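## Task

Take the foam block off the desk and put it on the counter, without knocking any desk carton onto the floor and without the robot toppling or finishing tilted.

## Robot and tools

ROBOT. An AgiBot G2 style platform: a four-wheel base (0.76 m long, 0.64 m wide) with wheels that both steer and drive, a Z-folding body (ankle, knee, waist), a head camera, and two 7-joint arms (left, right), each ending in a parallel gripper with a wrist camera. Arm joints move at most 0.5 rad/s. Named body postures as (ankle, knee, waist pitch): stand -0.8636, 1.434, -0.6306 (the start); tall -0.2, 0.4, -0.2; low -1, 2.3, -1.3; bow -0.9, 1.3, 0.2; lean -0.8636, 1.434, -0.194; stoop -0.4, 0.7, 0.2. Bow and stoop give the longest reach; stoop gives most room for a hand pointing down. Left arm rest: 1.759, -1.166, -1.575, -1.764, -0.427, 0, 0; left fold: 2.445, -1.518, -1.534, -2.102, -0.31, 0.586, 0.209. The right arm mirrors these by flipping the sign of joints 1, 3, 5 and 7.

FRAMES. Base frame: origin on the floor below the wheel centre (the turning point), x ahead, y to the left, z up, metres. Hand points (left_hand, right_hand) sit between the closed pads; the fingers run along the hand's z axis and close along its y. Odometry frame is the base frame at scene start; base_odometry heading is rad, left positive.

TOOL move. Every argument except cameras forms one action. Allowed combinations: base and/or joints (plus optional speeds or min_time_s); target alone (optionally with min_time_s); or where alone. An empty call just reports state and images.
- base: a single relative command from the current spot. translate_m metres, forward positive, -4.5 to 4.5; strafe_m metres, left positive, -4.5 to 4.5; rotate_rad radians, counter-clockwise from above positive, -3.2 to 3.2. Wheels re-aim first (about 0.5 s, up to 1.1 s). The base does not halt on contact.
- joints: a dictionary of absolute angles in radians keyed by name (body_ankle_rad -1.082..0, body_knee_rad 0..2.653, body_waist_pitch_rad -1.907..1.039, body_waist_roll_rad and yaw, left/right_arm_joint1..7_rad, left/right_gripper_rad 0 open to -0.91 shut, head_yaw_rad ±1.57, head_roll_rad ±0.349, head_pitch_rad ±0.523, positive pitch looks down). Pad gap is 0.090 m at 0, about 0.050 m at -0.45.
- target: an absolute pose for one hand in the base frame: side "left"/"right"; x, y, z in metres (-3 to 3); pitch_deg (0 level, 90 fingers pointing down, -30 to 95); heading_deg (0 forward, counter-clockwise positive); optional roll_deg (0 or 180 choose which way the camera side faces, -360 to 360); optional arc true to allow a checked curved path. Body stays still. Result per hand: reached (within 10 mm and 2 deg), short (with the error; resend on "short (part of ...)"), or refused with a reason.
- where: 1 to 12 pixel pairs [u, v] from the latest full head_camera image (u from left, v from top); returns base-frame points in metres or "no place". Must be alone in its call; refresh the image after moving.
- speeds: per-motion caps for this action (translate/strafe 0.04-1.4 m/s, rotate 0.1-1.78 rad/s, body 0.1-1.21, head 0.3-2.5, grippers 0.1-8.5).
- min_time_s: 0.1 to 8 s minimum duration for arm and head motions.
- cameras: list from head_camera, left_wrist_camera, right_wrist_camera, all.

OTHER TOOLS. wait(seconds 0-10, cameras) lets time pass. zoom_image(camera, region [x0, y0, x1, y1], at most 504 px per side) enlarges part of a recent image. read_manual gives licence text only. finished_scene(scene) ends the current scene irreversibly; after ending the first one, make no further calls in that reply.

READING RESULTS. "move" reads done or the worst status. Status words: done, off_target (still pushing), contact_stop or time_out (target dropped, held in place; a stop in one body or arm joint halts its whole group), not_followed (a self-collision check withheld the arm), unfinished. arms_held 1 means collision detection froze both arms; while it shows, any arm command is refused, so move base/body, set the load down or open the gripper to release. A hand resting short of its goal means something under it is bearing on it. Gripper angle wider than commanded means it holds something. MOTOR HOT and OVER-TEMPERATURE FAULT warn of heat; TORQUE FAULT means a joint hit its load limit (joints 6-7 only 16.9 N m) and the arm freezes 10 s. A refused call cancels the later robot calls in that reply.

CAUTIONS. Keep both arms from striking or squeezing each other. Fold the idle arm before approaching furniture, and unfold away from it. Never set ankle or knee to 0 alone from stand; don't drive leaning past bow, in stoop with both arms extended, or with a heavy load held far out. Loads of about 0.6 kg or more in a level hand can trigger a hold; carry with fingers down. Lower items gently and release only once they rest; avoid knocking cartons off the desk, slamming into fixed objects, or letting things fall. Something may occasionally nudge loose items.

Each tool is called after "Emit:" as a command line: name --argument value for each argument, lists and objects as JSON in quotes; but a table of rows of numbers goes row by row, as --pt "numbers of a row", without its own name.

## Session

Emit:
move

Scene clock: 0.00 s.
Joint torques (N m): no reading
base_odometry: x=+0.000 y=+0.000 heading=+0.000
turned_by_wheels: +0.000
turned_by_imu: +0.000
base_tilt: forward=+0.2 right=+0.8
base_status: not commanded
joint_positions: body_ankle_rad=-0.864 body_knee_rad=+1.434 body_waist_pitch_rad=-0.631 body_waist_roll_rad=+0.000 body_waist_yaw_rad=+0.000 left_arm_joint1_rad=+1.723 left_arm_joint2_rad=-1.172 left_arm_joint3_rad=-1.590 left_arm_joint4_rad=-1.792 left_arm_joint5_rad=-0.442 left_arm_joint6_rad=-0.013 left_arm_joint7_rad=+0.012 left_gripper_rad=+0.000 right_arm_joint1_rad=-1.808 right_arm_joint2_rad=-1.183 right_arm_joint3_rad=+1.531 right_arm_joint4_rad=-1.729 right_arm_joint5_rad=+0.421 right_arm_joint6_rad=+0.076 right_arm_joint7_rad=+0.011 right_gripper_rad=+0.000 head_yaw_rad=+0.000 head_roll_rad=+0.000 head_pitch_rad=+0.000
joint_status: not commanded
arms_held: 0
arms_held_load: -
chest: x=+0.0060 y=+0.0000 z=+1.1944 quat_wxyz=(+1.000, +0.000, -0.030, +0.000) (m; base frame)
head_camera_pose: x=+0.0707 y=+0.0277 z=+1.5641 quat_wxyz=(+0.405, -0.582, +0.563, -0.423) (m; base frame)
left_hand: x=+0.6100 y=+0.3243 z=+0.9900 quat_wxyz=(+0.037, +0.659, -0.005, +0.751) pitch_deg=-7.6 heading_deg=-3.2 roll_deg=+177.6 fingers_toward=(+0.99, -0.06, +0.13) jaws_along=(-0.06, -1.00, +0.04) (m; base frame)
right_hand: x=+0.5850 y=-0.2948 z=+0.8629 quat_wxyz=(+0.053, -0.748, -0.023, -0.661) pitch_deg=+6.9 heading_deg=+6.4 roll_deg=+182.8 fingers_toward=(+0.99, +0.11, -0.12) jaws_along=(+0.10, -0.99, -0.05) (m; base frame)
pictures: head_camera, left_wrist_camera, right_wrist_camera
camera_calibration:
left_wrist_camera: T_world_to_cam=[[0.0559657, 0.99748, -0.0436151, -0.321217], [-0.580885, 0.0680589, 0.811136, -0.455787], [0.81206, -0.0200604, 0.58323, -0.934336], [0, 0, 0, 1]] pos_world=[0.511954, 0.332685, 0.900628]
right_wrist_camera: T_world_to_cam=[[-0.119015, 0.992468, 0.0290212, 0.332186], [-0.405897, -0.075308, 0.910811, -0.564221], [0.906136, 0.0966208, 0.411802, -0.718667], [0, 0, 0, 1]] pos_world=[0.46173, -0.302737, 0.800207]

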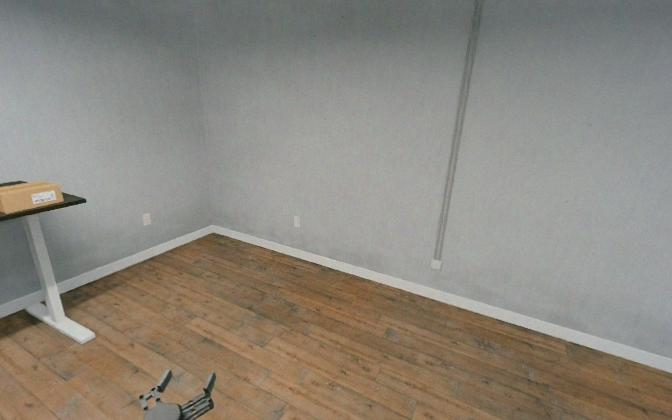

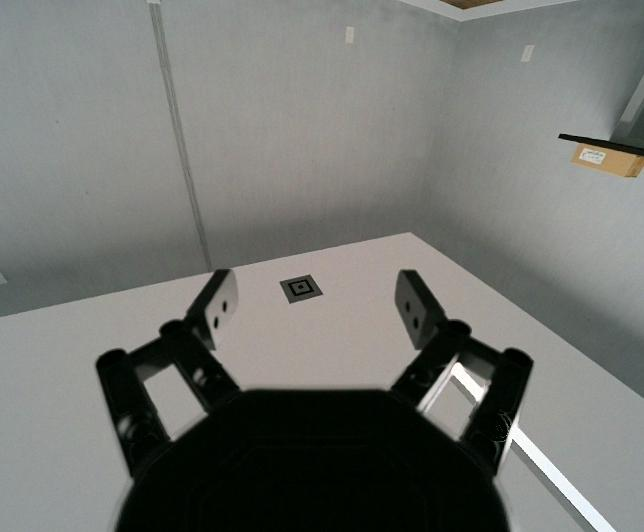

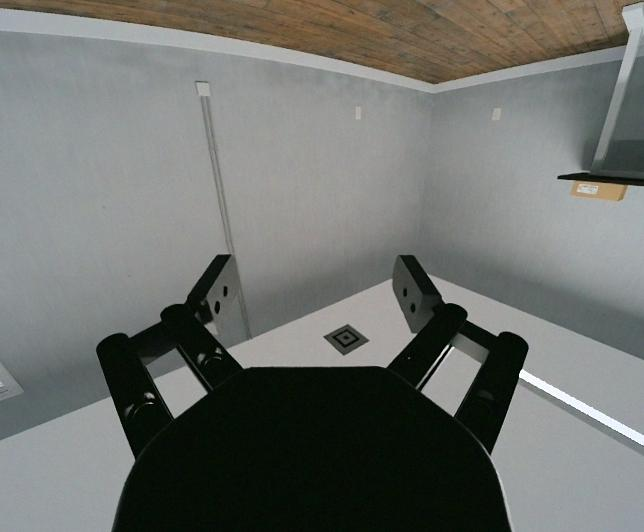

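Emit:
move --joints '{"head_yaw_rad":1.2}' --speeds '{"head_yaw_rad":2.5}' --cameras '["head_camera"]'

Emit:
move --joints '{"head_yaw_rad":-1.2}' --speeds '{"head_yaw_rad":2.5}' --cameras '["head_camera"]'

Scene clock: 2.70 s.
Joint torques (N m): left_arm=[-16.5 10.35 -5.71 -14.06 0.23 -2.44 0.1] | right_arm=[14.75 7.59 5.95 -14.36 -0.02 -2.42 0.04]
move: done
base_odometry: x=+0.000 y=+0.000 heading=+0.000
turned_by_wheels: +0.000
turned_by_imu: +0.000
base_tilt: forward=+0.2 right=+0.8
base_status: not commanded
joint_positions: body_ankle_rad=-0.864 body_knee_rad=+1.434 body_waist_pitch_rad=-0.631 body_waist_roll_rad=+0.000 body_waist_yaw_rad=+0.000 left_arm_joint1_rad=+1.723 left_arm_joint2_rad=-1.172 left_arm_joint3_rad=-1.590 left_arm_joint4_rad=-1.792 left_arm_joint5_rad=-0.442 left_arm_joint6_rad=-0.013 left_arm_joint7_rad=+0.012 left_gripper_rad=+0.000 right_arm_joint1_rad=-1.808 right_arm_joint2_rad=-1.183 right_arm_joint3_rad=+1.531 right_arm_joint4_rad=-1.729 right_arm_joint5_rad=+0.421 right_arm_joint6_rad=+0.076 right_arm_joint7_rad=+0.011 right_gripper_rad=+0.000 head_yaw_rad=+1.200 head_roll_rad=+0.000 head_pitch_rad=+0.000
joint_status: all done
arms_held: 0
arms_held_load: -
chest: x=+0.0060 y=+0.0000 z=+1.1944 quat_wxyz=(+1.000, +0.000, -0.030, +0.000) (m; base frame)
head_camera_pose: x=-0.0186 y=+0.1030 z=+1.5587 quat_wxyz=(+0.553, -0.812, +0.122, -0.140) (m; base frame)
left_hand: x=+0.6100 y=+0.3243 z=+0.9900 quat_wxyz=(+0.037, +0.659, -0.005, +0.751) pitch_deg=-7.6 heading_deg=-3.2 roll_deg=+177.6 fingers_toward=(+0.99, -0.06, +0.13) jaws_along=(-0.06, -1.00, +0.04) (m; base frame)
right_hand: x=+0.5850 y=-0.2948 z=+0.8629 quat_wxyz=(+0.053, -0.748, -0.023, -0.661) pitch_deg=+6.9 heading_deg=+6.4 roll_deg=+182.8 fingers_toward=(+0.99, +0.11, -0.12) jaws_along=(+0.10, -0.99, -0.05) (m; base frame)
pictures: head_camera
camera_calibration:
head_camera: T_world_to_cam=[[0.930981, -0.35326, 0.0920925, -0.0898024], [-0.0434298, -0.357642, -0.932848, 1.49004], [0.362474, 0.864465, -0.3483, 0.46057], [0, 0, 0, 1]] pos_world=[-0.0186286, 0.103029, 1.55866]

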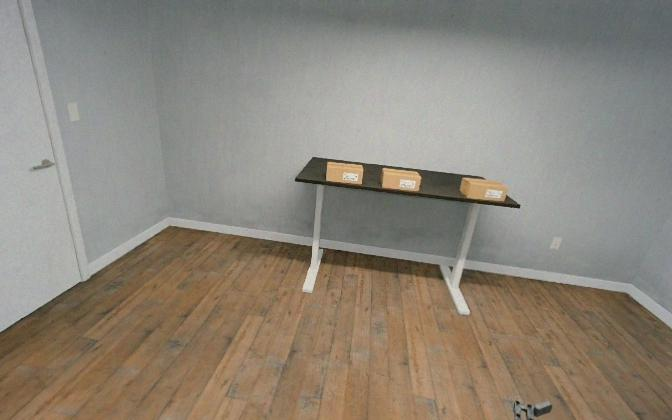

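Scene clock: 4.20 s.
Joint torques (N m): left_arm=[-16.44 10.83 -5.82 -14.07 0.17 -2.5 0.07] | right_arm=[14.61 7.04 5.84 -14.31 0.15 -2.19 0.04]
move: done
base_odometry: x=+0.000 y=+0.000 heading=+0.000
turned_by_wheels: +0.000
turned_by_imu: +0.000
base_tilt: forward=+0.1 right=+0.9
base_status: not commanded
joint_positions: body_ankle_rad=-0.864 body_knee_rad=+1.434 body_waist_pitch_rad=-0.631 body_waist_roll_rad=+0.000 body_waist_yaw_rad=+0.000 left_arm_joint1_rad=+1.723 left_arm_joint2_rad=-1.172 left_arm_joint3_rad=-1.590 left_arm_joint4_rad=-1.792 left_arm_joint5_rad=-0.442 left_arm_joint6_rad=-0.013 left_arm_joint7_rad=+0.012 left_gripper_rad=+0.000 right_arm_joint1_rad=-1.808 right_arm_joint2_rad=-1.183 right_arm_joint3_rad=+1.531 right_arm_joint4_rad=-1.729 right_arm_joint5_rad=+0.421 right_arm_joint6_rad=+0.076 right_arm_joint7_rad=+0.011 right_gripper_rad=+0.000 head_yaw_rad=-1.200 head_roll_rad=+0.000 head_pitch_rad=+0.000
joint_status: all done
arms_held: 0
arms_held_load: -
chest: x=+0.0060 y=+0.0000 z=+1.1944 quat_wxyz=(+1.000, +0.000, -0.030, +0.000) (m; base frame)
head_camera_pose: x=+0.0328 y=-0.0830 z=+1.5618 quat_wxyz=(+0.116, -0.149, +0.808, -0.559) (m; base frame)
left_hand: x=+0.6100 y=+0.3243 z=+0.9900 quat_wxyz=(+0.037, +0.659, -0.005, +0.751) pitch_deg=-7.6 heading_deg=-3.2 roll_deg=+177.6 fingers_toward=(+0.99, -0.06, +0.13) jaws_along=(-0.06, -1.00, +0.04) (m; base frame)
right_hand: x=+0.5850 y=-0.2948 z=+0.8629 quat_wxyz=(+0.053, -0.748, -0.023, -0.661) pitch_deg=+6.9 heading_deg=+6.4 roll_deg=+182.8 fingers_toward=(+0.99, +0.11, -0.12) jaws_along=(+0.10, -0.99, -0.05) (m; base frame)
pictures: head_camera
camera_calibration:
head_camera: T_world_to_cam=[[-0.928615, -0.370488, -0.0203345, 0.0315423], [-0.111584, 0.331106, -0.936973, 1.49446], [0.35387, -0.867817, -0.348811, 0.461125], [0, 0, 0, 1]] pos_world=[0.0328699, -0.0829685, 1.56176]

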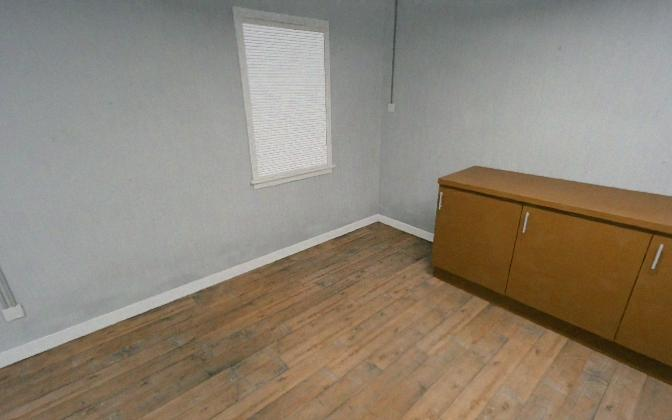

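Emit:
move --pt "437 182" --pt "475 168" --pt "520 202" --pt "640 228" --pt "650 196"

Emit:
move --joints '{"head_yaw_rad":1.2}' --speeds '{"head_yaw_rad":2.5}' --cameras '["head_camera"]'

Emit:
move --pt "296 180" --pt "315 158" --pt "408 191" --pt "519 205" --pt "484 179" --pt "344 182" --pt "402 189" --pt "484 198"

Emit:
zoom_image --camera "head_camera" --region '[280, 140, 540, 220]'

Scene clock: 5.83 s.
Joint torques (N m): left_arm=[-16.72 10.67 -5.78 -13.94 0.04 -2.49 0.05] | right_arm=[14.61 7.84 5.95 -14.6 -0.01 -2.3 0.08]
base_odometry: x=+0.000 y=+0.000 heading=+0.000
turned_by_wheels: +0.000
turned_by_imu: +0.000
base_tilt: forward=+0.1 right=+0.8
where, head_camera: pixel (437, 182): x +0.202, y -2.522, z +0.899; pixel (475, 168): x -0.059, y -2.955, z +0.927; pixel (520, 202): x -0.326, y -2.301, z +0.871; pixel (640, 228): x -0.839, y -2.052, z +0.869; pixel (650, 196): x -1.031, y -2.492, z +0.924. By the robot's depth camera.
base_status: not commanded
joint_positions: body_ankle_rad=-0.864 body_knee_rad=+1.434 body_waist_pitch_rad=-0.631 body_waist_roll_rad=+0.000 body_waist_yaw_rad=+0.000 left_arm_joint1_rad=+1.723 left_arm_joint2_rad=-1.172 left_arm_joint3_rad=-1.590 left_arm_joint4_rad=-1.792 left_arm_joint5_rad=-0.442 left_arm_joint6_rad=-0.013 left_arm_joint7_rad=+0.012 left_gripper_rad=+0.000 right_arm_joint1_rad=-1.808 right_arm_joint2_rad=-1.183 right_arm_joint3_rad=+1.531 right_arm_joint4_rad=-1.729 right_arm_joint5_rad=+0.421 right_arm_joint6_rad=+0.076 right_arm_joint7_rad=+0.011 right_gripper_rad=+0.000 head_yaw_rad=-1.200 head_roll_rad=+0.000 head_pitch_rad=+0.000
joint_status: all done
arms_held: 0
arms_held_load: -
chest: x=+0.0060 y=+0.0000 z=+1.1944 quat_wxyz=(+1.000, +0.000, -0.030, +0.000) (m; base frame)
head_camera_pose: x=+0.0328 y=-0.0830 z=+1.5618 quat_wxyz=(+0.116, -0.149, +0.808, -0.559) (m; base frame)
left_hand: x=+0.6100 y=+0.3243 z=+0.9900 quat_wxyz=(+0.037, +0.659, -0.005, +0.751) pitch_deg=-7.6 heading_deg=-3.2 roll_deg=+177.6 fingers_toward=(+0.99, -0.06, +0.13) jaws_along=(-0.06, -1.00, +0.04) (m; base frame)
right_hand: x=+0.5850 y=-0.2948 z=+0.8629 quat_wxyz=(+0.053, -0.748, -0.023, -0.661) pitch_deg=+6.9 heading_deg=+6.4 roll_deg=+182.8 fingers_toward=(+0.99, +0.11, -0.12) jaws_along=(+0.10, -0.99, -0.05) (m; base frame)
pictures: none

Scene clock: 7.33 s.
Joint torques (N m): left_arm=[-16.49 10.17 -5.79 -13.94 0.06 -2.52 0] | right_arm=[14.43 6.81 5.84 -14.3 -0.11 -2.24 0.11]
move: done
base_odometry: x=+0.000 y=+0.000 heading=+0.000
turned_by_wheels: +0.000
turned_by_imu: +0.000
base_tilt: forward=+0.1 right=+0.9
base_status: not commanded
joint_positions: body_ankle_rad=-0.864 body_knee_rad=+1.434 body_waist_pitch_rad=-0.631 body_waist_roll_rad=+0.000 body_waist_yaw_rad=+0.000 left_arm_joint1_rad=+1.723 left_arm_joint2_rad=-1.172 left_arm_joint3_rad=-1.590 left_arm_joint4_rad=-1.792 left_arm_joint5_rad=-0.442 left_arm_joint6_rad=-0.013 left_arm_joint7_rad=+0.012 left_gripper_rad=+0.000 right_arm_joint1_rad=-1.808 right_arm_joint2_rad=-1.183 right_arm_joint3_rad=+1.531 right_arm_joint4_rad=-1.729 right_arm_joint5_rad=+0.421 right_arm_joint6_rad=+0.076 right_arm_joint7_rad=+0.011 right_gripper_rad=+0.000 head_yaw_rad=+1.200 head_roll_rad=+0.000 head_pitch_rad=+0.000
joint_status: all done
arms_held: 0
arms_held_load: -
chest: x=+0.0060 y=+0.0000 z=+1.1944 quat_wxyz=(+1.000, +0.000, -0.030, +0.000) (m; base frame)
head_camera_pose: x=-0.0186 y=+0.1030 z=+1.5587 quat_wxyz=(+0.553, -0.812, +0.122, -0.140) (m; base frame)
left_hand: x=+0.6100 y=+0.3243 z=+0.9900 quat_wxyz=(+0.037, +0.659, -0.005, +0.751) pitch_deg=-7.6 heading_deg=-3.2 roll_deg=+177.6 fingers_toward=(+0.99, -0.06, +0.13) jaws_along=(-0.06, -1.00, +0.04) (m; base frame)
right_hand: x=+0.5850 y=-0.2948 z=+0.8629 quat_wxyz=(+0.053, -0.748, -0.023, -0.661) pitch_deg=+6.9 heading_deg=+6.4 roll_deg=+182.8 fingers_toward=(+0.99, +0.11, -0.12) jaws_along=(+0.10, -0.99, -0.05) (m; base frame)
pictures: head_camera
camera_calibration:
head_camera: T_world_to_cam=[[0.930981, -0.35326, 0.0920925, -0.0898024], [-0.0434298, -0.357642, -0.932848, 1.49004], [0.362474, 0.864465, -0.3483, 0.46057], [0, 0, 0, 1]] pos_world=[-0.0186286, 0.103029, 1.55866]

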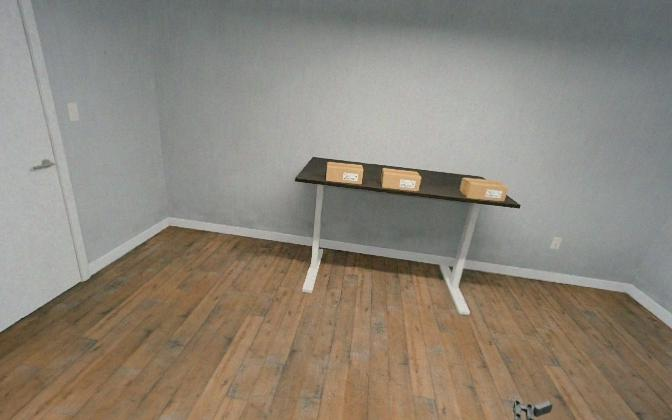

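Scene clock: 7.33 s.
Joint torques (N m): left_arm=[-16.49 10.17 -5.79 -13.94 0.06 -2.52 0] | right_arm=[14.43 6.81 5.84 -14.3 -0.11 -2.24 0.11]
base_odometry: x=+0.000 y=+0.000 heading=+0.000
turned_by_wheels: +0.000
turned_by_imu: +0.000
base_tilt: forward=+0.1 right=+0.9
where, head_camera: pixel (296, 180): x +0.533, y +2.160, z +0.959; pixel (315, 158): x +0.870, y +2.808, z +0.972; pixel (408, 191): x +1.200, y +1.811, z +0.978; pixel (519, 205): x +1.869, y +1.513, z +0.962; pixel (484, 179): x +2.141, y +2.097, z +0.969; pixel (344, 182): x +0.838, y +2.044, z +0.975; pixel (402, 189): x +1.192, y +1.871, z +0.973; pixel (484, 198): x +1.669, y +1.622, z +0.979. By the robot's depth camera.
base_status: not commanded
joint_positions: body_ankle_rad=-0.864 body_knee_rad=+1.434 body_waist_pitch_rad=-0.631 body_waist_roll_rad=+0.000 body_waist_yaw_rad=+0.000 left_arm_joint1_rad=+1.723 left_arm_joint2_rad=-1.172 left_arm_joint3_rad=-1.590 left_arm_joint4_rad=-1.792 left_arm_joint5_rad=-0.442 left_arm_joint6_rad=-0.013 left_arm_joint7_rad=+0.012 left_gripper_rad=+0.000 right_arm_joint1_rad=-1.808 right_arm_joint2_rad=-1.183 right_arm_joint3_rad=+1.531 right_arm_joint4_rad=-1.729 right_arm_joint5_rad=+0.421 right_arm_joint6_rad=+0.076 right_arm_joint7_rad=+0.011 right_gripper_rad=+0.000 head_yaw_rad=+1.200 head_roll_rad=+0.000 head_pitch_rad=+0.000
joint_status: all done
arms_held: 0
arms_held_load: -
chest: x=+0.0060 y=+0.0000 z=+1.1944 quat_wxyz=(+1.000, +0.000, -0.030, +0.000) (m; base frame)
head_camera_pose: x=-0.0186 y=+0.1030 z=+1.5587 quat_wxyz=(+0.553, -0.812, +0.122, -0.140) (m; base frame)
left_hand: x=+0.6100 y=+0.3243 z=+0.9900 quat_wxyz=(+0.037, +0.659, -0.005, +0.751) pitch_deg=-7.6 heading_deg=-3.2 roll_deg=+177.6 fingers_toward=(+0.99, -0.06, +0.13) jaws_along=(-0.06, -1.00, +0.04) (m; base frame)
right_hand: x=+0.5850 y=-0.2948 z=+0.8629 quat_wxyz=(+0.053, -0.748, -0.023, -0.661) pitch_deg=+6.9 heading_deg=+6.4 roll_deg=+182.8 fingers_toward=(+0.99, +0.11, -0.12) jaws_along=(+0.10, -0.99, -0.05) (m; base frame)
pictures: none

Scaled by 1.938.

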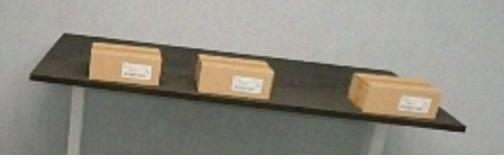

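Emit:
move --base '{"rotate_rad":1.12}' --joints '{"head_yaw_rad":0,"body_ankle_rad":-0.2,"body_knee_rad":0.4,"body_waist_pitch_rad":-0.2}' --speeds '{"rotate_rad":1.2,"body_knee_rad":0.6}'

Emit:
move --base '{"translate_m":1.1}' --speeds '{"translate_m":0.8}' --cameras '["head_camera"]'

Scene clock: 12.30 s.
Joint torques (N m): left_arm=[-14.95 10.18 -5.44 -14.05 0.18 -2.51 0.09] | right_arm=[11.94 7.48 5.98 -13.89 0.06 -2.28 0.02]
move: done
base_odometry: x=+0.000 y=+0.000 heading=+1.120
turned_by_wheels: +1.120
turned_by_imu: +1.113
base_tilt: forward=+0.1 right=+0.9
base_status: done
joint_positions: body_ankle_rad=-0.200 body_knee_rad=+0.400 body_waist_pitch_rad=-0.200 body_waist_roll_rad=+0.000 body_waist_yaw_rad=+0.000 left_arm_joint1_rad=+1.723 left_arm_joint2_rad=-1.172 left_arm_joint3_rad=-1.591 left_arm_joint4_rad=-1.792 left_arm_joint5_rad=-0.442 left_arm_joint6_rad=-0.013 left_arm_joint7_rad=+0.012 left_gripper_rad=+0.000 right_arm_joint1_rad=-1.806 right_arm_joint2_rad=-1.182 right_arm_joint3_rad=+1.530 right_arm_joint4_rad=-1.730 right_arm_joint5_rad=+0.421 right_arm_joint6_rad=+0.076 right_arm_joint7_rad=+0.011 right_gripper_rad=+0.000 head_yaw_rad=+0.000 head_roll_rad=+0.000 head_pitch_rad=+0.000
joint_status: all done
arms_held: 0
arms_held_load: -
chest: x=+0.1059 y=+0.0000 z=+1.3667 quat_wxyz=(+1.000, +0.000, +0.000, +0.000) (m; base frame)
head_camera_pose: x=+0.1927 y=+0.0277 z=+1.7318 quat_wxyz=(+0.388, -0.595, +0.575, -0.406) (m; base frame)
left_hand: x=+0.6965 y=+0.3247 z=+1.1265 quat_wxyz=(+0.036, +0.681, -0.003, +0.731) pitch_deg=-4.1 heading_deg=-3.1 roll_deg=+177.4 fingers_toward=(+1.00, -0.05, +0.07) jaws_along=(-0.06, -1.00, +0.04) (m; base frame)
right_hand: x=+0.6647 y=-0.2945 z=+1.0023 quat_wxyz=(+0.054, -0.767, -0.022, -0.639) pitch_deg=+10.2 heading_deg=+6.5 roll_deg=+183.1 fingers_toward=(+0.98, +0.11, -0.18) jaws_along=(+0.10, -0.99, -0.05) (m; base frame)
pictures: none

Scene clock: 16.93 s.
Joint torques (N m): left_arm=[-14.4 10.14 -5.77 -14.17 0.04 -2.48 -0.02] | right_arm=[12.14 7.18 5.79 -14.08 0.11 -2.22 0.07]
move: done
base_odometry: x=+0.476 y=+0.991 heading=+1.122
turned_by_wheels: +0.002
turned_by_imu: +0.000
base_tilt: forward=+0.2 right=+0.9
base_status: done
joint_positions: body_ankle_rad=-0.200 body_knee_rad=+0.400 body_waist_pitch_rad=-0.200 body_waist_roll_rad=+0.000 body_waist_yaw_rad=+0.000 left_arm_joint1_rad=+1.722 left_arm_joint2_rad=-1.172 left_arm_joint3_rad=-1.590 left_arm_joint4_rad=-1.792 left_arm_joint5_rad=-0.442 left_arm_joint6_rad=-0.013 left_arm_joint7_rad=+0.012 left_gripper_rad=+0.000 right_arm_joint1_rad=-1.806 right_arm_joint2_rad=-1.182 right_arm_joint3_rad=+1.531 right_arm_joint4_rad=-1.729 right_arm_joint5_rad=+0.421 right_arm_joint6_rad=+0.076 right_arm_joint7_rad=+0.011 right_gripper_rad=+0.000 head_yaw_rad=+0.000 head_roll_rad=+0.000 head_pitch_rad=+0.000
joint_status: not commanded
arms_held: 0
arms_held_load: -
chest: x=+0.1062 y=+0.0000 z=+1.3667 quat_wxyz=(+1.000, +0.000, +0.000, +0.000) (m; base frame)
head_camera_pose: x=+0.1931 y=+0.0277 z=+1.7318 quat_wxyz=(+0.388, -0.595, +0.575, -0.405) (m; base frame)
left_hand: x=+0.6970 y=+0.3244 z=+1.1270 quat_wxyz=(+0.037, +0.681, -0.004, +0.731) pitch_deg=-4.2 heading_deg=-3.2 roll_deg=+177.4 fingers_toward=(+1.00, -0.06, +0.07) jaws_along=(-0.06, -1.00, +0.04) (m; base frame)
right_hand: x=+0.6648 y=-0.2949 z=+1.0019 quat_wxyz=(+0.053, -0.767, -0.022, -0.639) pitch_deg=+10.2 heading_deg=+6.4 roll_deg=+183.1 fingers_toward=(+0.98, +0.11, -0.18) jaws_along=(+0.10, -0.99, -0.05) (m; base frame)
pictures: head_camera
camera_calibration:
head_camera: T_world_to_cam=[[0.00939947, -0.99932, 0.0356558, -0.035936], [-0.36979, -0.0366034, -0.928394, 1.68019], [0.929068, -0.00445875, -0.369883, 0.461212], [0, 0, 0, 1]] pos_world=[0.193159, 0.0276456, 1.73176]

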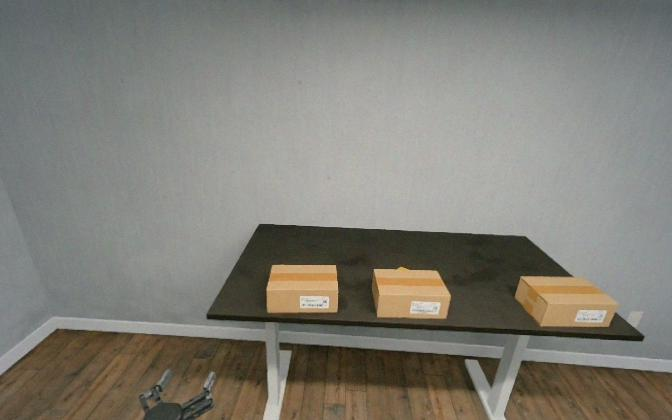

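Emit:
move --pt "403 268" --pt "410 280" --pt "373 268" --pt "437 270" --pt "378 317" --pt "447 318" --pt "385 325" --pt "450 290" --pt "208 316" --pt "360 236"

Emit:
zoom_image --camera "head_camera" --region '[340, 240, 480, 340]'

Scene clock: 17.83 s.
Joint torques (N m): left_arm=[-14.21 10.04 -5.75 -14.13 0.18 -2.51 0.03] | right_arm=[12.34 6.87 5.57 -14.04 0.1 -2.35 -0.01]
base_odometry: x=+0.476 y=+0.991 heading=+1.122
turned_by_wheels: +0.000
turned_by_imu: +0.000
base_tilt: forward=+0.2 right=+0.8
where, head_camera: pixel (403, 268): x +1.358, y -0.270, z +1.015; pixel (410, 280): x +1.197, y -0.260, z +1.065; pixel (373, 268): x +1.420, y -0.154, z +0.972; pixel (437, 270): x +1.428, y -0.440, z +0.968; pixel (378, 317): x +1.111, y -0.142, z +0.963; pixel (447, 318): x +1.116, y -0.387, z +0.966; pixel (385, 325): x +1.080, y -0.163, z +0.956; pixel (450, 290): x +1.281, y -0.451, z +0.968; pixel (208, 316): x +1.087, y +0.450, z +0.962; pixel (360, 236): x +1.725, y -0.115, z +0.976. By the robot's depth camera.
base_status: done
joint_positions: body_ankle_rad=-0.200 body_knee_rad=+0.400 body_waist_pitch_rad=-0.200 body_waist_roll_rad=+0.000 body_waist_yaw_rad=+0.000 left_arm_joint1_rad=+1.722 left_arm_joint2_rad=-1.172 left_arm_joint3_rad=-1.590 left_arm_joint4_rad=-1.792 left_arm_joint5_rad=-0.442 left_arm_joint6_rad=-0.013 left_arm_joint7_rad=+0.012 left_gripper_rad=+0.000 right_arm_joint1_rad=-1.806 right_arm_joint2_rad=-1.182 right_arm_joint3_rad=+1.531 right_arm_joint4_rad=-1.729 right_arm_joint5_rad=+0.421 right_arm_joint6_rad=+0.076 right_arm_joint7_rad=+0.011 right_gripper_rad=+0.000 head_yaw_rad=+0.000 head_roll_rad=+0.000 head_pitch_rad=+0.000
joint_status: not commanded
arms_held: 0
arms_held_load: -
chest: x=+0.1062 y=+0.0000 z=+1.3667 quat_wxyz=(+1.000, +0.000, +0.000, +0.000) (m; base frame)
head_camera_pose: x=+0.1931 y=+0.0277 z=+1.7318 quat_wxyz=(+0.388, -0.595, +0.575, -0.405) (m; base frame)
left_hand: x=+0.6970 y=+0.3244 z=+1.1270 quat_wxyz=(+0.037, +0.681, -0.004, +0.731) pitch_deg=-4.2 heading_deg=-3.2 roll_deg=+177.4 fingers_toward=(+1.00, -0.06, +0.07) jaws_along=(-0.06, -1.00, +0.04) (m; base frame)
right_hand: x=+0.6648 y=-0.2949 z=+1.0019 quat_wxyz=(+0.053, -0.767, -0.022, -0.639) pitch_deg=+10.2 heading_deg=+6.4 roll_deg=+183.1 fingers_toward=(+0.98, +0.11, -0.18) jaws_along=(+0.10, -0.99, -0.05) (m; base frame)
pictures: none

Scaled by 3.600.
This view is cut from an older image: the scene may have changed since it was taken.

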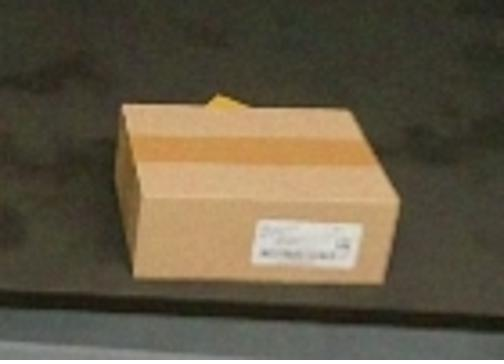

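Emit:
move --joints '{"left_arm_joint1_rad":2.445,"left_arm_joint2_rad":-1.518,"left_arm_joint3_rad":-1.534,"left_arm_joint4_rad":-2.102,"left_arm_joint5_rad":-0.31,"left_arm_joint6_rad":0.586,"left_arm_joint7_rad":0.209}' --base '{"strafe_m":-0.12}'

Emit:
move --target '{"side":"right","x":0.62,"y":-0.27,"z":1.25,"pitch_deg":50,"heading_deg":0,"roll_deg":0,"arc":true}'

Scene clock: 23.57 s.
Joint torques (N m): left_arm=[4.72 -0.18 -0.01 -13.95 0.52 -1.15 0.21] | right_arm=[12.47 7.49 5.64 -14.29 0.07 -2.33 -0.07]
move: done
base_odometry: x=+0.584 y=+0.939 heading=+1.121
turned_by_wheels: -0.001
turned_by_imu: -0.004
base_tilt: forward=+0.2 right=+0.9
base_status: done
joint_positions: body_ankle_rad=-0.200 body_knee_rad=+0.400 body_waist_pitch_rad=-0.200 body_waist_roll_rad=+0.000 body_waist_yaw_rad=+0.000 left_arm_joint1_rad=+2.442 left_arm_joint2_rad=-1.515 left_arm_joint3_rad=-1.534 left_arm_joint4_rad=-2.101 left_arm_joint5_rad=-0.311 left_arm_joint6_rad=+0.585 left_arm_joint7_rad=+0.208 left_gripper_rad=+0.000 right_arm_joint1_rad=-1.806 right_arm_joint2_rad=-1.181 right_arm_joint3_rad=+1.531 right_arm_joint4_rad=-1.729 right_arm_joint5_rad=+0.421 right_arm_joint6_rad=+0.076 right_arm_joint7_rad=+0.011 right_gripper_rad=+0.000 head_yaw_rad=+0.000 head_roll_rad=+0.000 head_pitch_rad=+0.000
joint_status: all done
arms_held: 0
arms_held_load: -
chest: x=+0.1062 y=+0.0000 z=+1.3667 quat_wxyz=(+1.000, +0.000, +0.000, +0.000) (m; base frame)
head_camera_pose: x=+0.1931 y=+0.0276 z=+1.7318 quat_wxyz=(+0.388, -0.595, +0.575, -0.405) (m; base frame)
left_hand: x=+0.3600 y=+0.2404 z=+0.8006 quat_wxyz=(+0.030, +0.949, +0.095, +0.300) pitch_deg=+54.9 heading_deg=-0.1 roll_deg=+168.5 fingers_toward=(+0.58, +0.00, -0.82) jaws_along=(+0.16, -0.98, +0.11) (m; base frame)
right_hand: x=+0.6646 y=-0.2952 z=+1.0017 quat_wxyz=(+0.053, -0.767, -0.022, -0.639) pitch_deg=+10.2 heading_deg=+6.4 roll_deg=+183.1 fingers_toward=(+0.98, +0.11, -0.18) jaws_along=(+0.10, -0.99, -0.05) (m; base frame)
pictures: none

Scene clock: 28.33 s.
Joint torques (N m): left_arm=[4.86 0.24 0.07 -13.68 0.45 -1.18 0.16] | right_arm=[18.51 10.28 10.15 9.3 -1.2 0.82 0.35]
move: done
base_odometry: x=+0.584 y=+0.939 heading=+1.121
turned_by_wheels: +0.000
turned_by_imu: -0.001
base_tilt: forward=+0.2 right=+0.9
base_status: not commanded
joint_positions: body_ankle_rad=-0.200 body_knee_rad=+0.400 body_waist_pitch_rad=-0.200 body_waist_roll_rad=+0.000 body_waist_yaw_rad=+0.000 left_arm_joint1_rad=+2.443 left_arm_joint2_rad=-1.516 left_arm_joint3_rad=-1.534 left_arm_joint4_rad=-2.101 left_arm_joint5_rad=-0.311 left_arm_joint6_rad=+0.585 left_arm_joint7_rad=+0.208 left_gripper_rad=+0.000 right_arm_joint1_rad=-1.841 right_arm_joint2_rad=+0.774 right_arm_joint3_rad=+1.979 right_arm_joint4_rad=-2.059 right_arm_joint5_rad=-0.350 right_arm_joint6_rad=-0.403 right_arm_joint7_rad=+0.682 right_gripper_rad=+0.000 head_yaw_rad=+0.000 head_roll_rad=+0.000 head_pitch_rad=+0.000
joint_status: not commanded
arms_held: 0
arms_held_load: -
chest: x=+0.1062 y=+0.0000 z=+1.3667 quat_wxyz=(+1.000, +0.000, +0.000, +0.000) (m; base frame)
head_camera_pose: x=+0.1931 y=+0.0276 z=+1.7318 quat_wxyz=(+0.388, -0.595, +0.575, -0.405) (m; base frame)
left_hand: x=+0.3596 y=+0.2403 z=+0.8005 quat_wxyz=(+0.030, +0.949, +0.095, +0.300) pitch_deg=+54.9 heading_deg=+0.0 roll_deg=+168.5 fingers_toward=(+0.57, +0.00, -0.82) jaws_along=(+0.16, -0.98, +0.11) (m; base frame)
right_hand: x=+0.6202 y=-0.2698 z=+1.2510 quat_wxyz=(-0.343, -0.001, -0.939, -0.002) pitch_deg=+49.9 heading_deg=+0.3 roll_deg=+0.4 fingers_toward=(+0.64, +0.00, -0.76) jaws_along=(+0.00, +1.00, +0.00) (m; base frame)
right_hand_status: reached (checked arc, turning the hand the other way up, to end with the hand's camera side up, planned for 4.3 s): 1 mm and 0.3 deg off.
pictures: none

Emit:
move --joints '{"body_ankle_rad":-0.4,"body_knee_rad":0.7,"body_waist_pitch_rad":0.2}' --speeds '{"body_waist_pitch_rad":0.4}'

Emit:
move --target '{"side":"right","x":0.7,"y":-0.2,"z":1.22,"pitch_deg":80,"heading_deg":0,"roll_deg":0,"arc":true}'

Emit:
move --base '{"translate_m":0.46}' --cameras '["head_camera","right_wrist_camera"]'

Scene clock: 32.37 s.
Joint torques (N m): left_arm=[15.93 0.09 0.46 -8.56 0.47 -0.11 0.4] | right_arm=[22.9 7.77 9.74 4.03 -0.45 0.01 0.26]
move: done
base_odometry: x=+0.584 y=+0.939 heading=+1.121
turned_by_wheels: +0.000
turned_by_imu: +0.000
base_tilt: forward=+0.2 right=+0.8
base_status: not commanded
joint_positions: body_ankle_rad=-0.400 body_knee_rad=+0.700 body_waist_pitch_rad=+0.200 body_waist_roll_rad=+0.000 body_waist_yaw_rad=+0.000 left_arm_joint1_rad=+2.443 left_arm_joint2_rad=-1.516 left_arm_joint3_rad=-1.534 left_arm_joint4_rad=-2.101 left_arm_joint5_rad=-0.311 left_arm_joint6_rad=+0.585 left_arm_joint7_rad=+0.208 left_gripper_rad=+0.000 right_arm_joint1_rad=-1.843 right_arm_joint2_rad=+0.774 right_arm_joint3_rad=+1.979 right_arm_joint4_rad=-2.059 right_arm_joint5_rad=-0.350 right_arm_joint6_rad=-0.404 right_arm_joint7_rad=+0.682 right_gripper_rad=+0.000 head_yaw_rad=+0.000 head_roll_rad=+0.000 head_pitch_rad=+0.000
joint_status: all done
arms_held: 0
arms_held_load: -
chest: x=+0.2936 y=+0.0000 z=+1.2801 quat_wxyz=(+0.969, +0.000, +0.247, +0.000) (m; base frame)
head_camera_pose: x=+0.5449 y=+0.0276 z=+1.5588 quat_wxyz=(+0.234, -0.677, +0.654, -0.246) (m; base frame)
left_hand: x=+0.2444 y=+0.2403 z=+0.6618 quat_wxyz=(+0.006, +0.993, +0.100, +0.056) pitch_deg=+83.6 heading_deg=-0.2 roll_deg=+168.3 fingers_toward=(+0.11, +0.00, -0.99) jaws_along=(+0.20, -0.98, +0.02) (m; base frame)
right_hand: x=+0.6882 y=-0.2698 z=+0.9310 quat_wxyz=(-0.099, -0.001, -0.995, -0.001) pitch_deg=+78.7 heading_deg=+0.7 roll_deg=+0.9 fingers_toward=(+0.20, +0.00, -0.98) jaws_along=(+0.00, +1.00, +0.00) (m; base frame)
pictures: none

Scene clock: 32.67 s.
Joint torques (N m): left_arm=[15.89 -0.31 0.41 -8.59 0.37 -0.11 0.34] | right_arm=[23.24 8.09 9.87 4 -0.42 -0.06 0.23]
move: refused
base_odometry: x=+0.584 y=+0.939 heading=+1.121
turned_by_wheels: +0.000
turned_by_imu: +0.000
base_tilt: forward=+0.2 right=+0.9
base_status: not commanded
joint_positions: body_ankle_rad=-0.400 body_knee_rad=+0.700 body_waist_pitch_rad=+0.200 body_waist_roll_rad=+0.000 body_waist_yaw_rad=+0.000 left_arm_joint1_rad=+2.443 left_arm_joint2_rad=-1.516 left_arm_joint3_rad=-1.534 left_arm_joint4_rad=-2.101 left_arm_joint5_rad=-0.311 left_arm_joint6_rad=+0.585 left_arm_joint7_rad=+0.208 left_gripper_rad=+0.000 right_arm_joint1_rad=-1.843 right_arm_joint2_rad=+0.774 right_arm_joint3_rad=+1.979 right_arm_joint4_rad=-2.059 right_arm_joint5_rad=-0.350 right_arm_joint6_rad=-0.404 right_arm_joint7_rad=+0.682 right_gripper_rad=+0.000 head_yaw_rad=+0.000 head_roll_rad=+0.000 head_pitch_rad=+0.000
joint_status: not commanded
arms_held: 0
arms_held_load: -
chest: x=+0.2936 y=+0.0000 z=+1.2801 quat_wxyz=(+0.969, +0.000, +0.247, +0.000) (m; base frame)
head_camera_pose: x=+0.5449 y=+0.0276 z=+1.5588 quat_wxyz=(+0.234, -0.677, +0.654, -0.246) (m; base frame)
left_hand: x=+0.2444 y=+0.2403 z=+0.6618 quat_wxyz=(+0.006, +0.993, +0.100, +0.056) pitch_deg=+83.6 heading_deg=-0.2 roll_deg=+168.3 fingers_toward=(+0.11, +0.00, -0.99) jaws_along=(+0.20, -0.98, +0.02) (m; base frame)
right_hand: x=+0.6882 y=-0.2698 z=+0.9310 quat_wxyz=(-0.099, -0.001, -0.995, -0.001) pitch_deg=+78.7 heading_deg=+0.7 roll_deg=+0.9 fingers_toward=(+0.20, +0.00, -0.98) jaws_along=(+0.00, +1.00, +0.00) (m; base frame)
right_hand_status: refused: the best posture that gets there brings the right wrist within 0.00 rad of the stop that joints 6 and 7 share (needs 0.10 rad clear). Nothing moved. A plan exists at "z" 1.14, or at "pitch_deg" 70 (an arc).
pictures: none

not run: a stop came earlier in this reply.

Emit:
move --target '{"side":"right","x":0.7,"y":-0.2,"z":1.14,"pitch_deg":80,"heading_deg":0,"roll_deg":0,"arc":true}'

Emit:
move --base '{"translate_m":0.46}' --cameras '["head_camera","right_wrist_camera"]'

Scene clock: 35.63 s.
Joint torques (N m): left_arm=[15.57 0.12 0.42 -8.55 0.33 -0.15 0.37] | right_arm=[23.4 5.02 8.31 10.62 0.31 -0.24 0.23]
move: done
base_odometry: x=+0.584 y=+0.939 heading=+1.121
turned_by_wheels: +0.000
turned_by_imu: +0.000
base_tilt: forward=+0.2 right=+0.9
base_status: not commanded
joint_positions: body_ankle_rad=-0.400 body_knee_rad=+0.700 body_waist_pitch_rad=+0.200 body_waist_roll_rad=+0.000 body_waist_yaw_rad=+0.000 left_arm_joint1_rad=+2.443 left_arm_joint2_rad=-1.516 left_arm_joint3_rad=-1.534 left_arm_joint4_rad=-2.101 left_arm_joint5_rad=-0.311 left_arm_joint6_rad=+0.585 left_arm_joint7_rad=+0.208 left_gripper_rad=+0.000 right_arm_joint1_rad=-1.462 right_arm_joint2_rad=+1.025 right_arm_joint3_rad=+2.162 right_arm_joint4_rad=-1.858 right_arm_joint5_rad=+0.342 right_arm_joint6_rad=-0.763 right_arm_joint7_rad=+0.989 right_gripper_rad=+0.000 head_yaw_rad=+0.000 head_roll_rad=+0.000 head_pitch_rad=+0.000
joint_status: not commanded
arms_held: 0
arms_held_load: -
chest: x=+0.2936 y=+0.0000 z=+1.2801 quat_wxyz=(+0.969, +0.000, +0.247, +0.000) (m; base frame)
head_camera_pose: x=+0.5449 y=+0.0276 z=+1.5588 quat_wxyz=(+0.234, -0.677, +0.653, -0.246) (m; base frame)
left_hand: x=+0.2444 y=+0.2403 z=+0.6618 quat_wxyz=(+0.006, +0.993, +0.100, +0.056) pitch_deg=+83.6 heading_deg=-0.2 roll_deg=+168.3 fingers_toward=(+0.11, +0.00, -0.99) jaws_along=(+0.20, -0.98, +0.02) (m; base frame)
right_hand: x=+0.6997 y=-0.1999 z=+1.1388 quat_wxyz=(-0.086, -0.001, -0.996, -0.001) pitch_deg=+80.1 heading_deg=+0.9 roll_deg=+0.9 fingers_toward=(+0.17, +0.00, -0.99) jaws_along=(+0.00, +1.00, +0.00) (m; base frame)
right_hand_status: reached (straight line, to end with the hand's camera side forward, planned for 1.7 s): 1 mm and 0.2 deg off.
pictures: none

Scene clock: 39.17 s.
Joint torques (N m): left_arm=[15.52 -0.04 0.41 -7.64 0.38 -0.2 0.35] | right_arm=[22.3 4.8 8.2 10.4 0 -0.05 0.24]
move: done
base_odometry: x=+0.782 y=+1.354 heading=+1.123
turned_by_wheels: +0.002
turned_by_imu: +0.004
base_tilt: forward=+0.3 right=+0.9
base_status: done
joint_positions: body_ankle_rad=-0.400 body_knee_rad=+0.700 body_waist_pitch_rad=+0.200 body_waist_roll_rad=+0.000 body_waist_yaw_rad=+0.000 left_arm_joint1_rad=+2.444 left_arm_joint2_rad=-1.516 left_arm_joint3_rad=-1.534 left_arm_joint4_rad=-2.103 left_arm_joint5_rad=-0.311 left_arm_joint6_rad=+0.585 left_arm_joint7_rad=+0.208 left_gripper_rad=+0.000 right_arm_joint1_rad=-1.461 right_arm_joint2_rad=+1.026 right_arm_joint3_rad=+2.162 right_arm_joint4_rad=-1.858 right_arm_joint5_rad=+0.342 right_arm_joint6_rad=-0.763 right_arm_joint7_rad=+0.989 right_gripper_rad=+0.000 head_yaw_rad=+0.000 head_roll_rad=+0.000 head_pitch_rad=+0.000
joint_status: not commanded
arms_held: 0
arms_held_load: -
chest: x=+0.2937 y=+0.0000 z=+1.2800 quat_wxyz=(+0.969, +0.000, +0.248, +0.000) (m; base frame)
head_camera_pose: x=+0.5450 y=+0.0276 z=+1.5587 quat_wxyz=(+0.234, -0.677, +0.654, -0.246) (m; base frame)
left_hand: x=+0.2451 y=+0.2403 z=+0.6620 quat_wxyz=(+0.006, +0.993, +0.100, +0.056) pitch_deg=+83.5 heading_deg=-0.3 roll_deg=+168.2 fingers_toward=(+0.11, +0.00, -0.99) jaws_along=(+0.20, -0.98, +0.02) (m; base frame)
right_hand: x=+0.7000 y=-0.2000 z=+1.1391 quat_wxyz=(-0.086, -0.001, -0.996, -0.001) pitch_deg=+80.1 heading_deg=+0.8 roll_deg=+0.8 fingers_toward=(+0.17, +0.00, -0.99) jaws_along=(+0.00, +1.00, +0.00) (m; base frame)
pictures: head_camera, right_wrist_camera
camera_calibration:
head_camera: T_world_to_cam=[[0.0251407, -0.999323, 0.0268729, -0.0279628], [-0.769689, -0.0365033, -0.637375, 1.414], [0.637924, -0.00465966, -0.770085, 0.852772], [0, 0, 0, 1]] pos_world=[0.545039, 0.0276455, 1.55871]
right_wrist_camera: T_world_to_cam=[[0.0171563, -0.999773, 0.012653, -0.231228], [-0.931817, -0.0113992, 0.362751, 0.243374], [-0.362524, -0.0180137, -0.9318, 1.44981], [0, 0, 0, 1]] pos_world=[0.756338, -0.202285, 1.26558]

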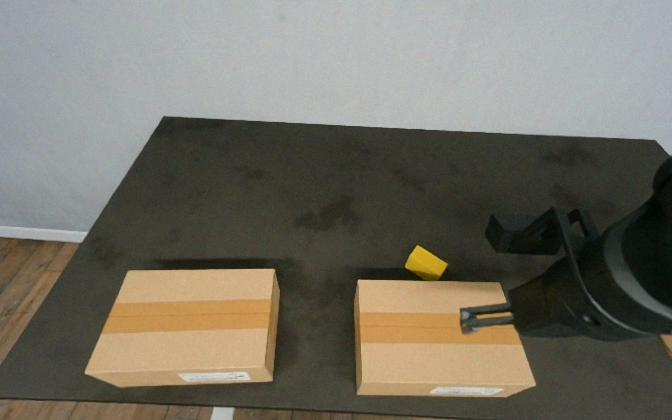

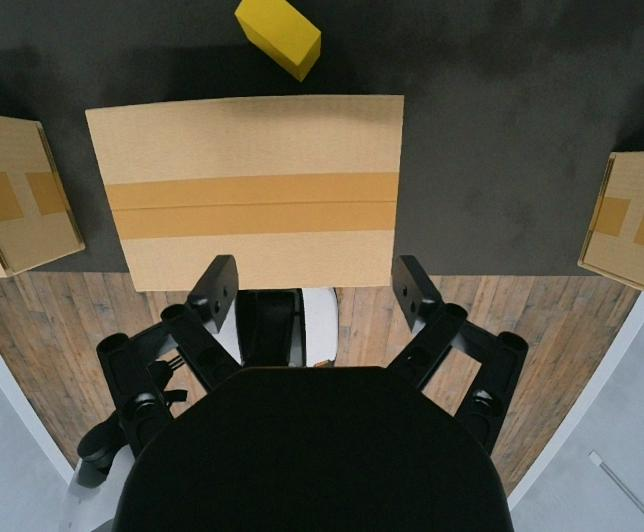

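Emit:
move --pt "425 263" --pt "416 248" --pt "446 264" --pt "437 279" --pt "407 266" --pt "360 283" --pt "500 285"

Emit:
zoom_image --camera "head_camera" --region '[380, 225, 480, 300]'

Emit:
zoom_image --camera "right_wrist_camera" --region '[200, 0, 360, 120]'

Scene clock: 40.53 s.
Joint torques (N m): left_arm=[15.48 0 0.36 -7.62 0.38 -0.21 0.37] | right_arm=[22.7 4.04 8.17 10.29 0.02 -0.08 0.27]
base_odometry: x=+0.782 y=+1.354 heading=+1.123
turned_by_wheels: +0.000
turned_by_imu: +0.000
base_tilt: forward=+0.2 right=+0.8
where, head_camera: pixel (425, 263): x +0.876, y -0.157, z +1.003; pixel (416, 248): x +0.910, y -0.144, z +1.004; pixel (446, 264): x +0.877, y -0.200, z +1.000; pixel (437, 279): x +0.851, y -0.182, z +0.985; pixel (407, 266): x +0.888, y -0.130, z +0.967; pixel (360, 283): x +0.800, y -0.021, z +1.057; pixel (500, 285): no place (The depth camera has no reading there.). By the robot's depth camera.
base_status: done
joint_positions: body_ankle_rad=-0.400 body_knee_rad=+0.700 body_waist_pitch_rad=+0.200 body_waist_roll_rad=+0.000 body_waist_yaw_rad=+0.000 left_arm_joint1_rad=+2.444 left_arm_joint2_rad=-1.516 left_arm_joint3_rad=-1.534 left_arm_joint4_rad=-2.103 left_arm_joint5_rad=-0.311 left_arm_joint6_rad=+0.585 left_arm_joint7_rad=+0.208 left_gripper_rad=+0.000 right_arm_joint1_rad=-1.461 right_arm_joint2_rad=+1.026 right_arm_joint3_rad=+2.162 right_arm_joint4_rad=-1.858 right_arm_joint5_rad=+0.342 right_arm_joint6_rad=-0.763 right_arm_joint7_rad=+0.989 right_gripper_rad=+0.000 head_yaw_rad=+0.000 head_roll_rad=+0.000 head_pitch_rad=+0.000
joint_status: not commanded
arms_held: 0
arms_held_load: -
chest: x=+0.2937 y=+0.0000 z=+1.2800 quat_wxyz=(+0.969, +0.000, +0.248, +0.000) (m; base frame)
head_camera_pose: x=+0.5450 y=+0.0276 z=+1.5587 quat_wxyz=(+0.234, -0.677, +0.654, -0.246) (m; base frame)
left_hand: x=+0.2451 y=+0.2403 z=+0.6620 quat_wxyz=(+0.006, +0.993, +0.100, +0.056) pitch_deg=+83.5 heading_deg=-0.3 roll_deg=+168.2 fingers_toward=(+0.11, +0.00, -0.99) jaws_along=(+0.20, -0.98, +0.02) (m; base frame)
right_hand: x=+0.7000 y=-0.2000 z=+1.1391 quat_wxyz=(-0.086, -0.001, -0.996, -0.001) pitch_deg=+80.1 heading_deg=+0.8 roll_deg=+0.8 fingers_toward=(+0.17, +0.00, -0.99) jaws_along=(+0.00, +1.00, +0.00) (m; base frame)
pictures: none

Scaled by 5.040.
This view is cut from an older image: the scene may have changed since it was taken.

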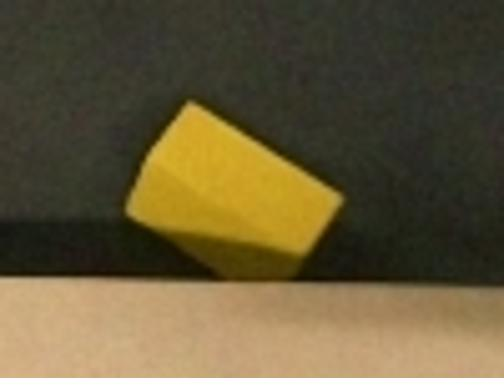

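Scaled by 3.150 from the camera's 644x532 image, which has a finer 1265x1045 frame.
This view is cut from an older image: the scene may have changed since it was taken.

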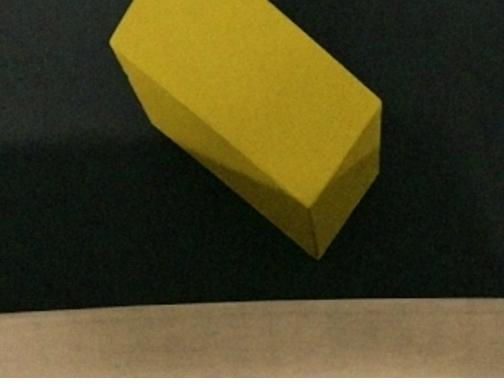

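Emit:
move --target '{"side":"right","x":0.883,"y":-0.164,"z":1.11,"pitch_deg":90,"heading_deg":59,"roll_deg":0,"arc":true}'

Emit:
move --joints '{"right_gripper_rad":-0.25}' --cameras '["head_camera","right_wrist_camera"]'

Scene clock: 42.97 s.
Joint torques (N m): left_arm=[16.01 0.07 0.51 -7.66 0.43 -0.21 0.38] | right_arm=[22.59 4.55 8.35 10.27 -0.16 -0.12 0.2]
move: refused
base_odometry: x=+0.782 y=+1.354 heading=+1.123
turned_by_wheels: +0.000
turned_by_imu: +0.000
base_tilt: forward=+0.2 right=+0.8
base_status: not commanded
joint_positions: body_ankle_rad=-0.400 body_knee_rad=+0.700 body_waist_pitch_rad=+0.200 body_waist_roll_rad=+0.000 body_waist_yaw_rad=+0.000 left_arm_joint1_rad=+2.444 left_arm_joint2_rad=-1.516 left_arm_joint3_rad=-1.534 left_arm_joint4_rad=-2.103 left_arm_joint5_rad=-0.311 left_arm_joint6_rad=+0.585 left_arm_joint7_rad=+0.208 left_gripper_rad=+0.000 right_arm_joint1_rad=-1.461 right_arm_joint2_rad=+1.026 right_arm_joint3_rad=+2.162 right_arm_joint4_rad=-1.858 right_arm_joint5_rad=+0.342 right_arm_joint6_rad=-0.763 right_arm_joint7_rad=+0.989 right_gripper_rad=+0.000 head_yaw_rad=+0.000 head_roll_rad=+0.000 head_pitch_rad=+0.000
joint_status: not commanded
arms_held: 0
arms_held_load: -
chest: x=+0.2937 y=+0.0000 z=+1.2800 quat_wxyz=(+0.969, +0.000, +0.248, +0.000) (m; base frame)
head_camera_pose: x=+0.5450 y=+0.0276 z=+1.5587 quat_wxyz=(+0.234, -0.677, +0.654, -0.246) (m; base frame)
left_hand: x=+0.2451 y=+0.2403 z=+0.6620 quat_wxyz=(+0.006, +0.993, +0.100, +0.056) pitch_deg=+83.5 heading_deg=-0.3 roll_deg=+168.2 fingers_toward=(+0.11, +0.00, -0.99) jaws_along=(+0.20, -0.98, +0.02) (m; base frame)
right_hand: x=+0.7000 y=-0.2000 z=+1.1391 quat_wxyz=(-0.086, -0.001, -0.996, -0.001) pitch_deg=+80.1 heading_deg=+0.8 roll_deg=+0.8 fingers_toward=(+0.17, +0.00, -0.99) jaws_along=(+0.00, +1.00, +0.00) (m; base frame)
right_hand_status: refused: no posture of the arm gets there (right_arm_joint7_rad would come within 0.1 rad of its limit): the closest leaves the hand 75 mm and 16.0 deg from the pose. Nothing moved. A plan exists at "pitch_deg" 60 (an arc).
pictures: none

not run: a stop came earlier in this reply.

Emit:
move --target '{"side":"right","x":0.883,"y":-0.164,"z":1.11,"pitch_deg":90,"heading_deg":59,"arc":true}'

Emit:
move --joints '{"right_gripper_rad":-0.25}' --cameras '["head_camera","right_wrist_camera"]'

Scene clock: 44.43 s.
Joint torques (N m): left_arm=[16.05 0.1 0.61 -7.59 0.33 -0.12 0.33] | right_arm=[22.86 4.24 8.37 10.45 0.15 -0.08 0.23]
move: refused
base_odometry: x=+0.782 y=+1.354 heading=+1.123
turned_by_wheels: +0.000
turned_by_imu: +0.000
base_tilt: forward=+0.2 right=+0.9
base_status: not commanded
joint_positions: body_ankle_rad=-0.400 body_knee_rad=+0.700 body_waist_pitch_rad=+0.200 body_waist_roll_rad=+0.000 body_waist_yaw_rad=+0.000 left_arm_joint1_rad=+2.444 left_arm_joint2_rad=-1.516 left_arm_joint3_rad=-1.534 left_arm_joint4_rad=-2.103 left_arm_joint5_rad=-0.311 left_arm_joint6_rad=+0.585 left_arm_joint7_rad=+0.208 left_gripper_rad=+0.000 right_arm_joint1_rad=-1.461 right_arm_joint2_rad=+1.026 right_arm_joint3_rad=+2.162 right_arm_joint4_rad=-1.858 right_arm_joint5_rad=+0.342 right_arm_joint6_rad=-0.763 right_arm_joint7_rad=+0.989 right_gripper_rad=+0.000 head_yaw_rad=+0.000 head_roll_rad=+0.000 head_pitch_rad=+0.000
joint_status: not commanded
arms_held: 0
arms_held_load: -
chest: x=+0.2937 y=+0.0000 z=+1.2800 quat_wxyz=(+0.969, +0.000, +0.248, +0.000) (m; base frame)
head_camera_pose: x=+0.5450 y=+0.0276 z=+1.5587 quat_wxyz=(+0.234, -0.677, +0.654, -0.246) (m; base frame)
left_hand: x=+0.2451 y=+0.2403 z=+0.6620 quat_wxyz=(+0.006, +0.993, +0.100, +0.056) pitch_deg=+83.5 heading_deg=-0.3 roll_deg=+168.2 fingers_toward=(+0.11, +0.00, -0.99) jaws_along=(+0.20, -0.98, +0.02) (m; base frame)
right_hand: x=+0.7000 y=-0.2000 z=+1.1391 quat_wxyz=(-0.086, -0.001, -0.996, -0.001) pitch_deg=+80.1 heading_deg=+0.8 roll_deg=+0.8 fingers_toward=(+0.17, +0.00, -0.99) jaws_along=(+0.00, +1.00, +0.00) (m; base frame)
right_hand_status: refused: no posture of the arm gets there (right_arm_joint7_rad would come within 0.1 rad of its limit): the closest leaves the hand 75 mm and 15.9 deg from the pose. Nothing moved. A plan exists at "pitch_deg" 60 (an arc).
pictures: none

not run: a stop came earlier in this reply.

Emit:
move --target '{"side":"right","x":0.883,"y":-0.164,"z":1.11,"pitch_deg":60,"heading_deg":59,"roll_deg":0,"arc":true}'

Emit:
move --joints '{"right_gripper_rad":-0.2}' --cameras '["head_camera","right_wrist_camera"]'

Scene clock: 50.90 s.
Joint torques (N m): left_arm=[15.69 0.3 0.52 -7.53 0.42 -0.18 0.29] | right_arm=[32.94 3.83 3.78 12.98 0.5 0.88 -0.39]
move: done
base_odometry: x=+0.782 y=+1.354 heading=+1.123
turned_by_wheels: +0.000
turned_by_imu: -0.001
base_tilt: forward=+0.3 right=+0.8
base_status: not commanded
joint_positions: body_ankle_rad=-0.400 body_knee_rad=+0.700 body_waist_pitch_rad=+0.200 body_waist_roll_rad=+0.000 body_waist_yaw_rad=+0.000 left_arm_joint1_rad=+2.444 left_arm_joint2_rad=-1.516 left_arm_joint3_rad=-1.534 left_arm_joint4_rad=-2.103 left_arm_joint5_rad=-0.311 left_arm_joint6_rad=+0.585 left_arm_joint7_rad=+0.208 left_gripper_rad=+0.000 right_arm_joint1_rad=-1.861 right_arm_joint2_rad=+1.349 right_arm_joint3_rad=+1.723 right_arm_joint4_rad=-1.164 right_arm_joint5_rad=-1.122 right_arm_joint6_rad=-0.281 right_arm_joint7_rad=-0.937 right_gripper_rad=+0.000 head_yaw_rad=+0.000 head_roll_rad=+0.000 head_pitch_rad=+0.000
joint_status: not commanded
arms_held: 0
arms_held_load: -
chest: x=+0.2937 y=+0.0000 z=+1.2800 quat_wxyz=(+0.969, +0.000, +0.248, +0.000) (m; base frame)
head_camera_pose: x=+0.5450 y=+0.0276 z=+1.5587 quat_wxyz=(+0.234, -0.677, +0.654, -0.246) (m; base frame)
left_hand: x=+0.2451 y=+0.2403 z=+0.6620 quat_wxyz=(+0.006, +0.993, +0.100, +0.056) pitch_deg=+83.5 heading_deg=-0.3 roll_deg=+168.2 fingers_toward=(+0.11, +0.00, -0.99) jaws_along=(+0.20, -0.98, +0.02) (m; base frame)
right_hand: x=+0.8835 y=-0.1646 z=+1.1110 quat_wxyz=(-0.227, +0.474, -0.841, -0.128) pitch_deg=+59.9 heading_deg=+58.8 roll_deg=-0.1 fingers_toward=(+0.26, +0.43, -0.86) jaws_along=(-0.86, +0.52, +0.00) (m; base frame)
right_hand_status: reached (checked arc, to end with the hand's camera side up, planned for 4.2 s): 1 mm and 0.2 deg off.
pictures: none

Scene clock: 51.50 s.
Joint torques (N m): left_arm=[16.03 -0.37 0.42 -7.71 0.35 -0.18 0.31] | right_arm=[33.82 3.81 3.74 13.18 0.33 0.7 -0.47]
move: done
base_odometry: x=+0.782 y=+1.354 heading=+1.123
turned_by_wheels: +0.000
turned_by_imu: +0.000
base_tilt: forward=+0.2 right=+0.9
base_status: not commanded
joint_positions: body_ankle_rad=-0.400 body_knee_rad=+0.700 body_waist_pitch_rad=+0.200 body_waist_roll_rad=+0.000 body_waist_yaw_rad=+0.000 left_arm_joint1_rad=+2.444 left_arm_joint2_rad=-1.516 left_arm_joint3_rad=-1.534 left_arm_joint4_rad=-2.103 left_arm_joint5_rad=-0.311 left_arm_joint6_rad=+0.585 left_arm_joint7_rad=+0.208 left_gripper_rad=+0.000 right_arm_joint1_rad=-1.861 right_arm_joint2_rad=+1.349 right_arm_joint3_rad=+1.723 right_arm_joint4_rad=-1.164 right_arm_joint5_rad=-1.122 right_arm_joint6_rad=-0.281 right_arm_joint7_rad=-0.938 right_gripper_rad=-0.200 head_yaw_rad=+0.000 head_roll_rad=+0.000 head_pitch_rad=+0.000
joint_status: all done
arms_held: 0
arms_held_load: -
chest: x=+0.2937 y=+0.0000 z=+1.2800 quat_wxyz=(+0.969, +0.000, +0.248, +0.000) (m; base frame)
head_camera_pose: x=+0.5450 y=+0.0276 z=+1.5587 quat_wxyz=(+0.234, -0.677, +0.654, -0.246) (m; base frame)
left_hand: x=+0.2451 y=+0.2403 z=+0.6620 quat_wxyz=(+0.006, +0.993, +0.100, +0.056) pitch_deg=+83.5 heading_deg=-0.3 roll_deg=+168.2 fingers_toward=(+0.11, +0.00, -0.99) jaws_along=(+0.20, -0.98, +0.02) (m; base frame)
right_hand: x=+0.8835 y=-0.1646 z=+1.1110 quat_wxyz=(-0.227, +0.474, -0.841, -0.128) pitch_deg=+59.9 heading_deg=+58.8 roll_deg=-0.1 fingers_toward=(+0.26, +0.43, -0.86) jaws_along=(-0.86, +0.52, +0.00) (m; base frame)
pictures: head_camera, right_wrist_camera
camera_calibration:
head_camera: T_world_to_cam=[[0.0251391, -0.999323, 0.0268748, -0.0279649], [-0.769639, -0.0365037, -0.637435, 1.41407], [0.637984, -0.00465937, -0.770035, 0.852662], [0, 0, 0, 1]] pos_world=[0.545039, 0.0276455, 1.55871]
right_wrist_camera: T_world_to_cam=[[0.86152, -0.507291, 0.0209719, -0.872842], [-0.507647, -0.861374, 0.0181463, 0.293121], [0.00885919, -0.0262798, -0.999615, 1.23675], [0, 0, 0, 1]] pos_world=[0.889816, -0.157797, 1.24926]

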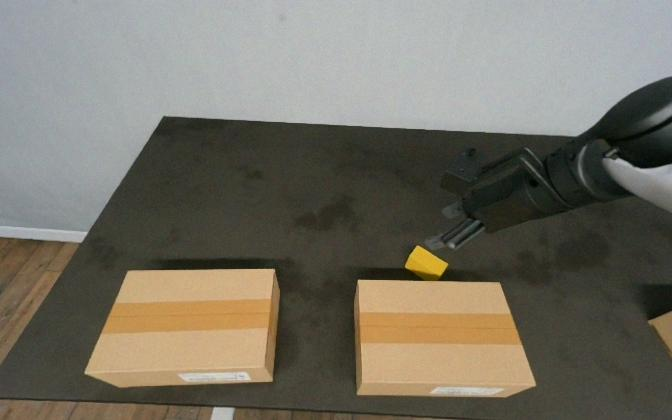

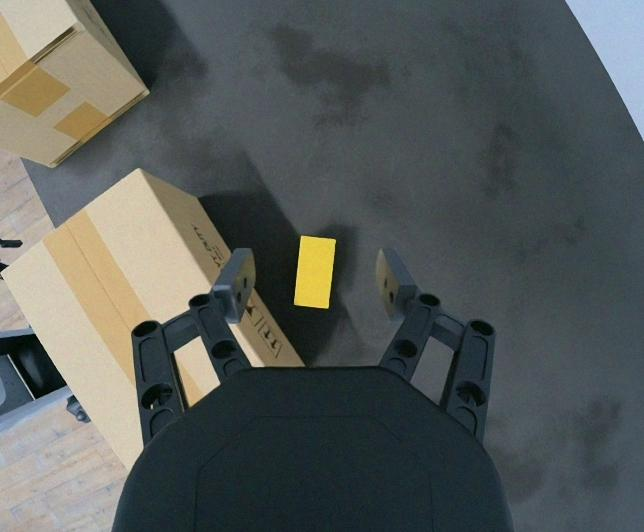

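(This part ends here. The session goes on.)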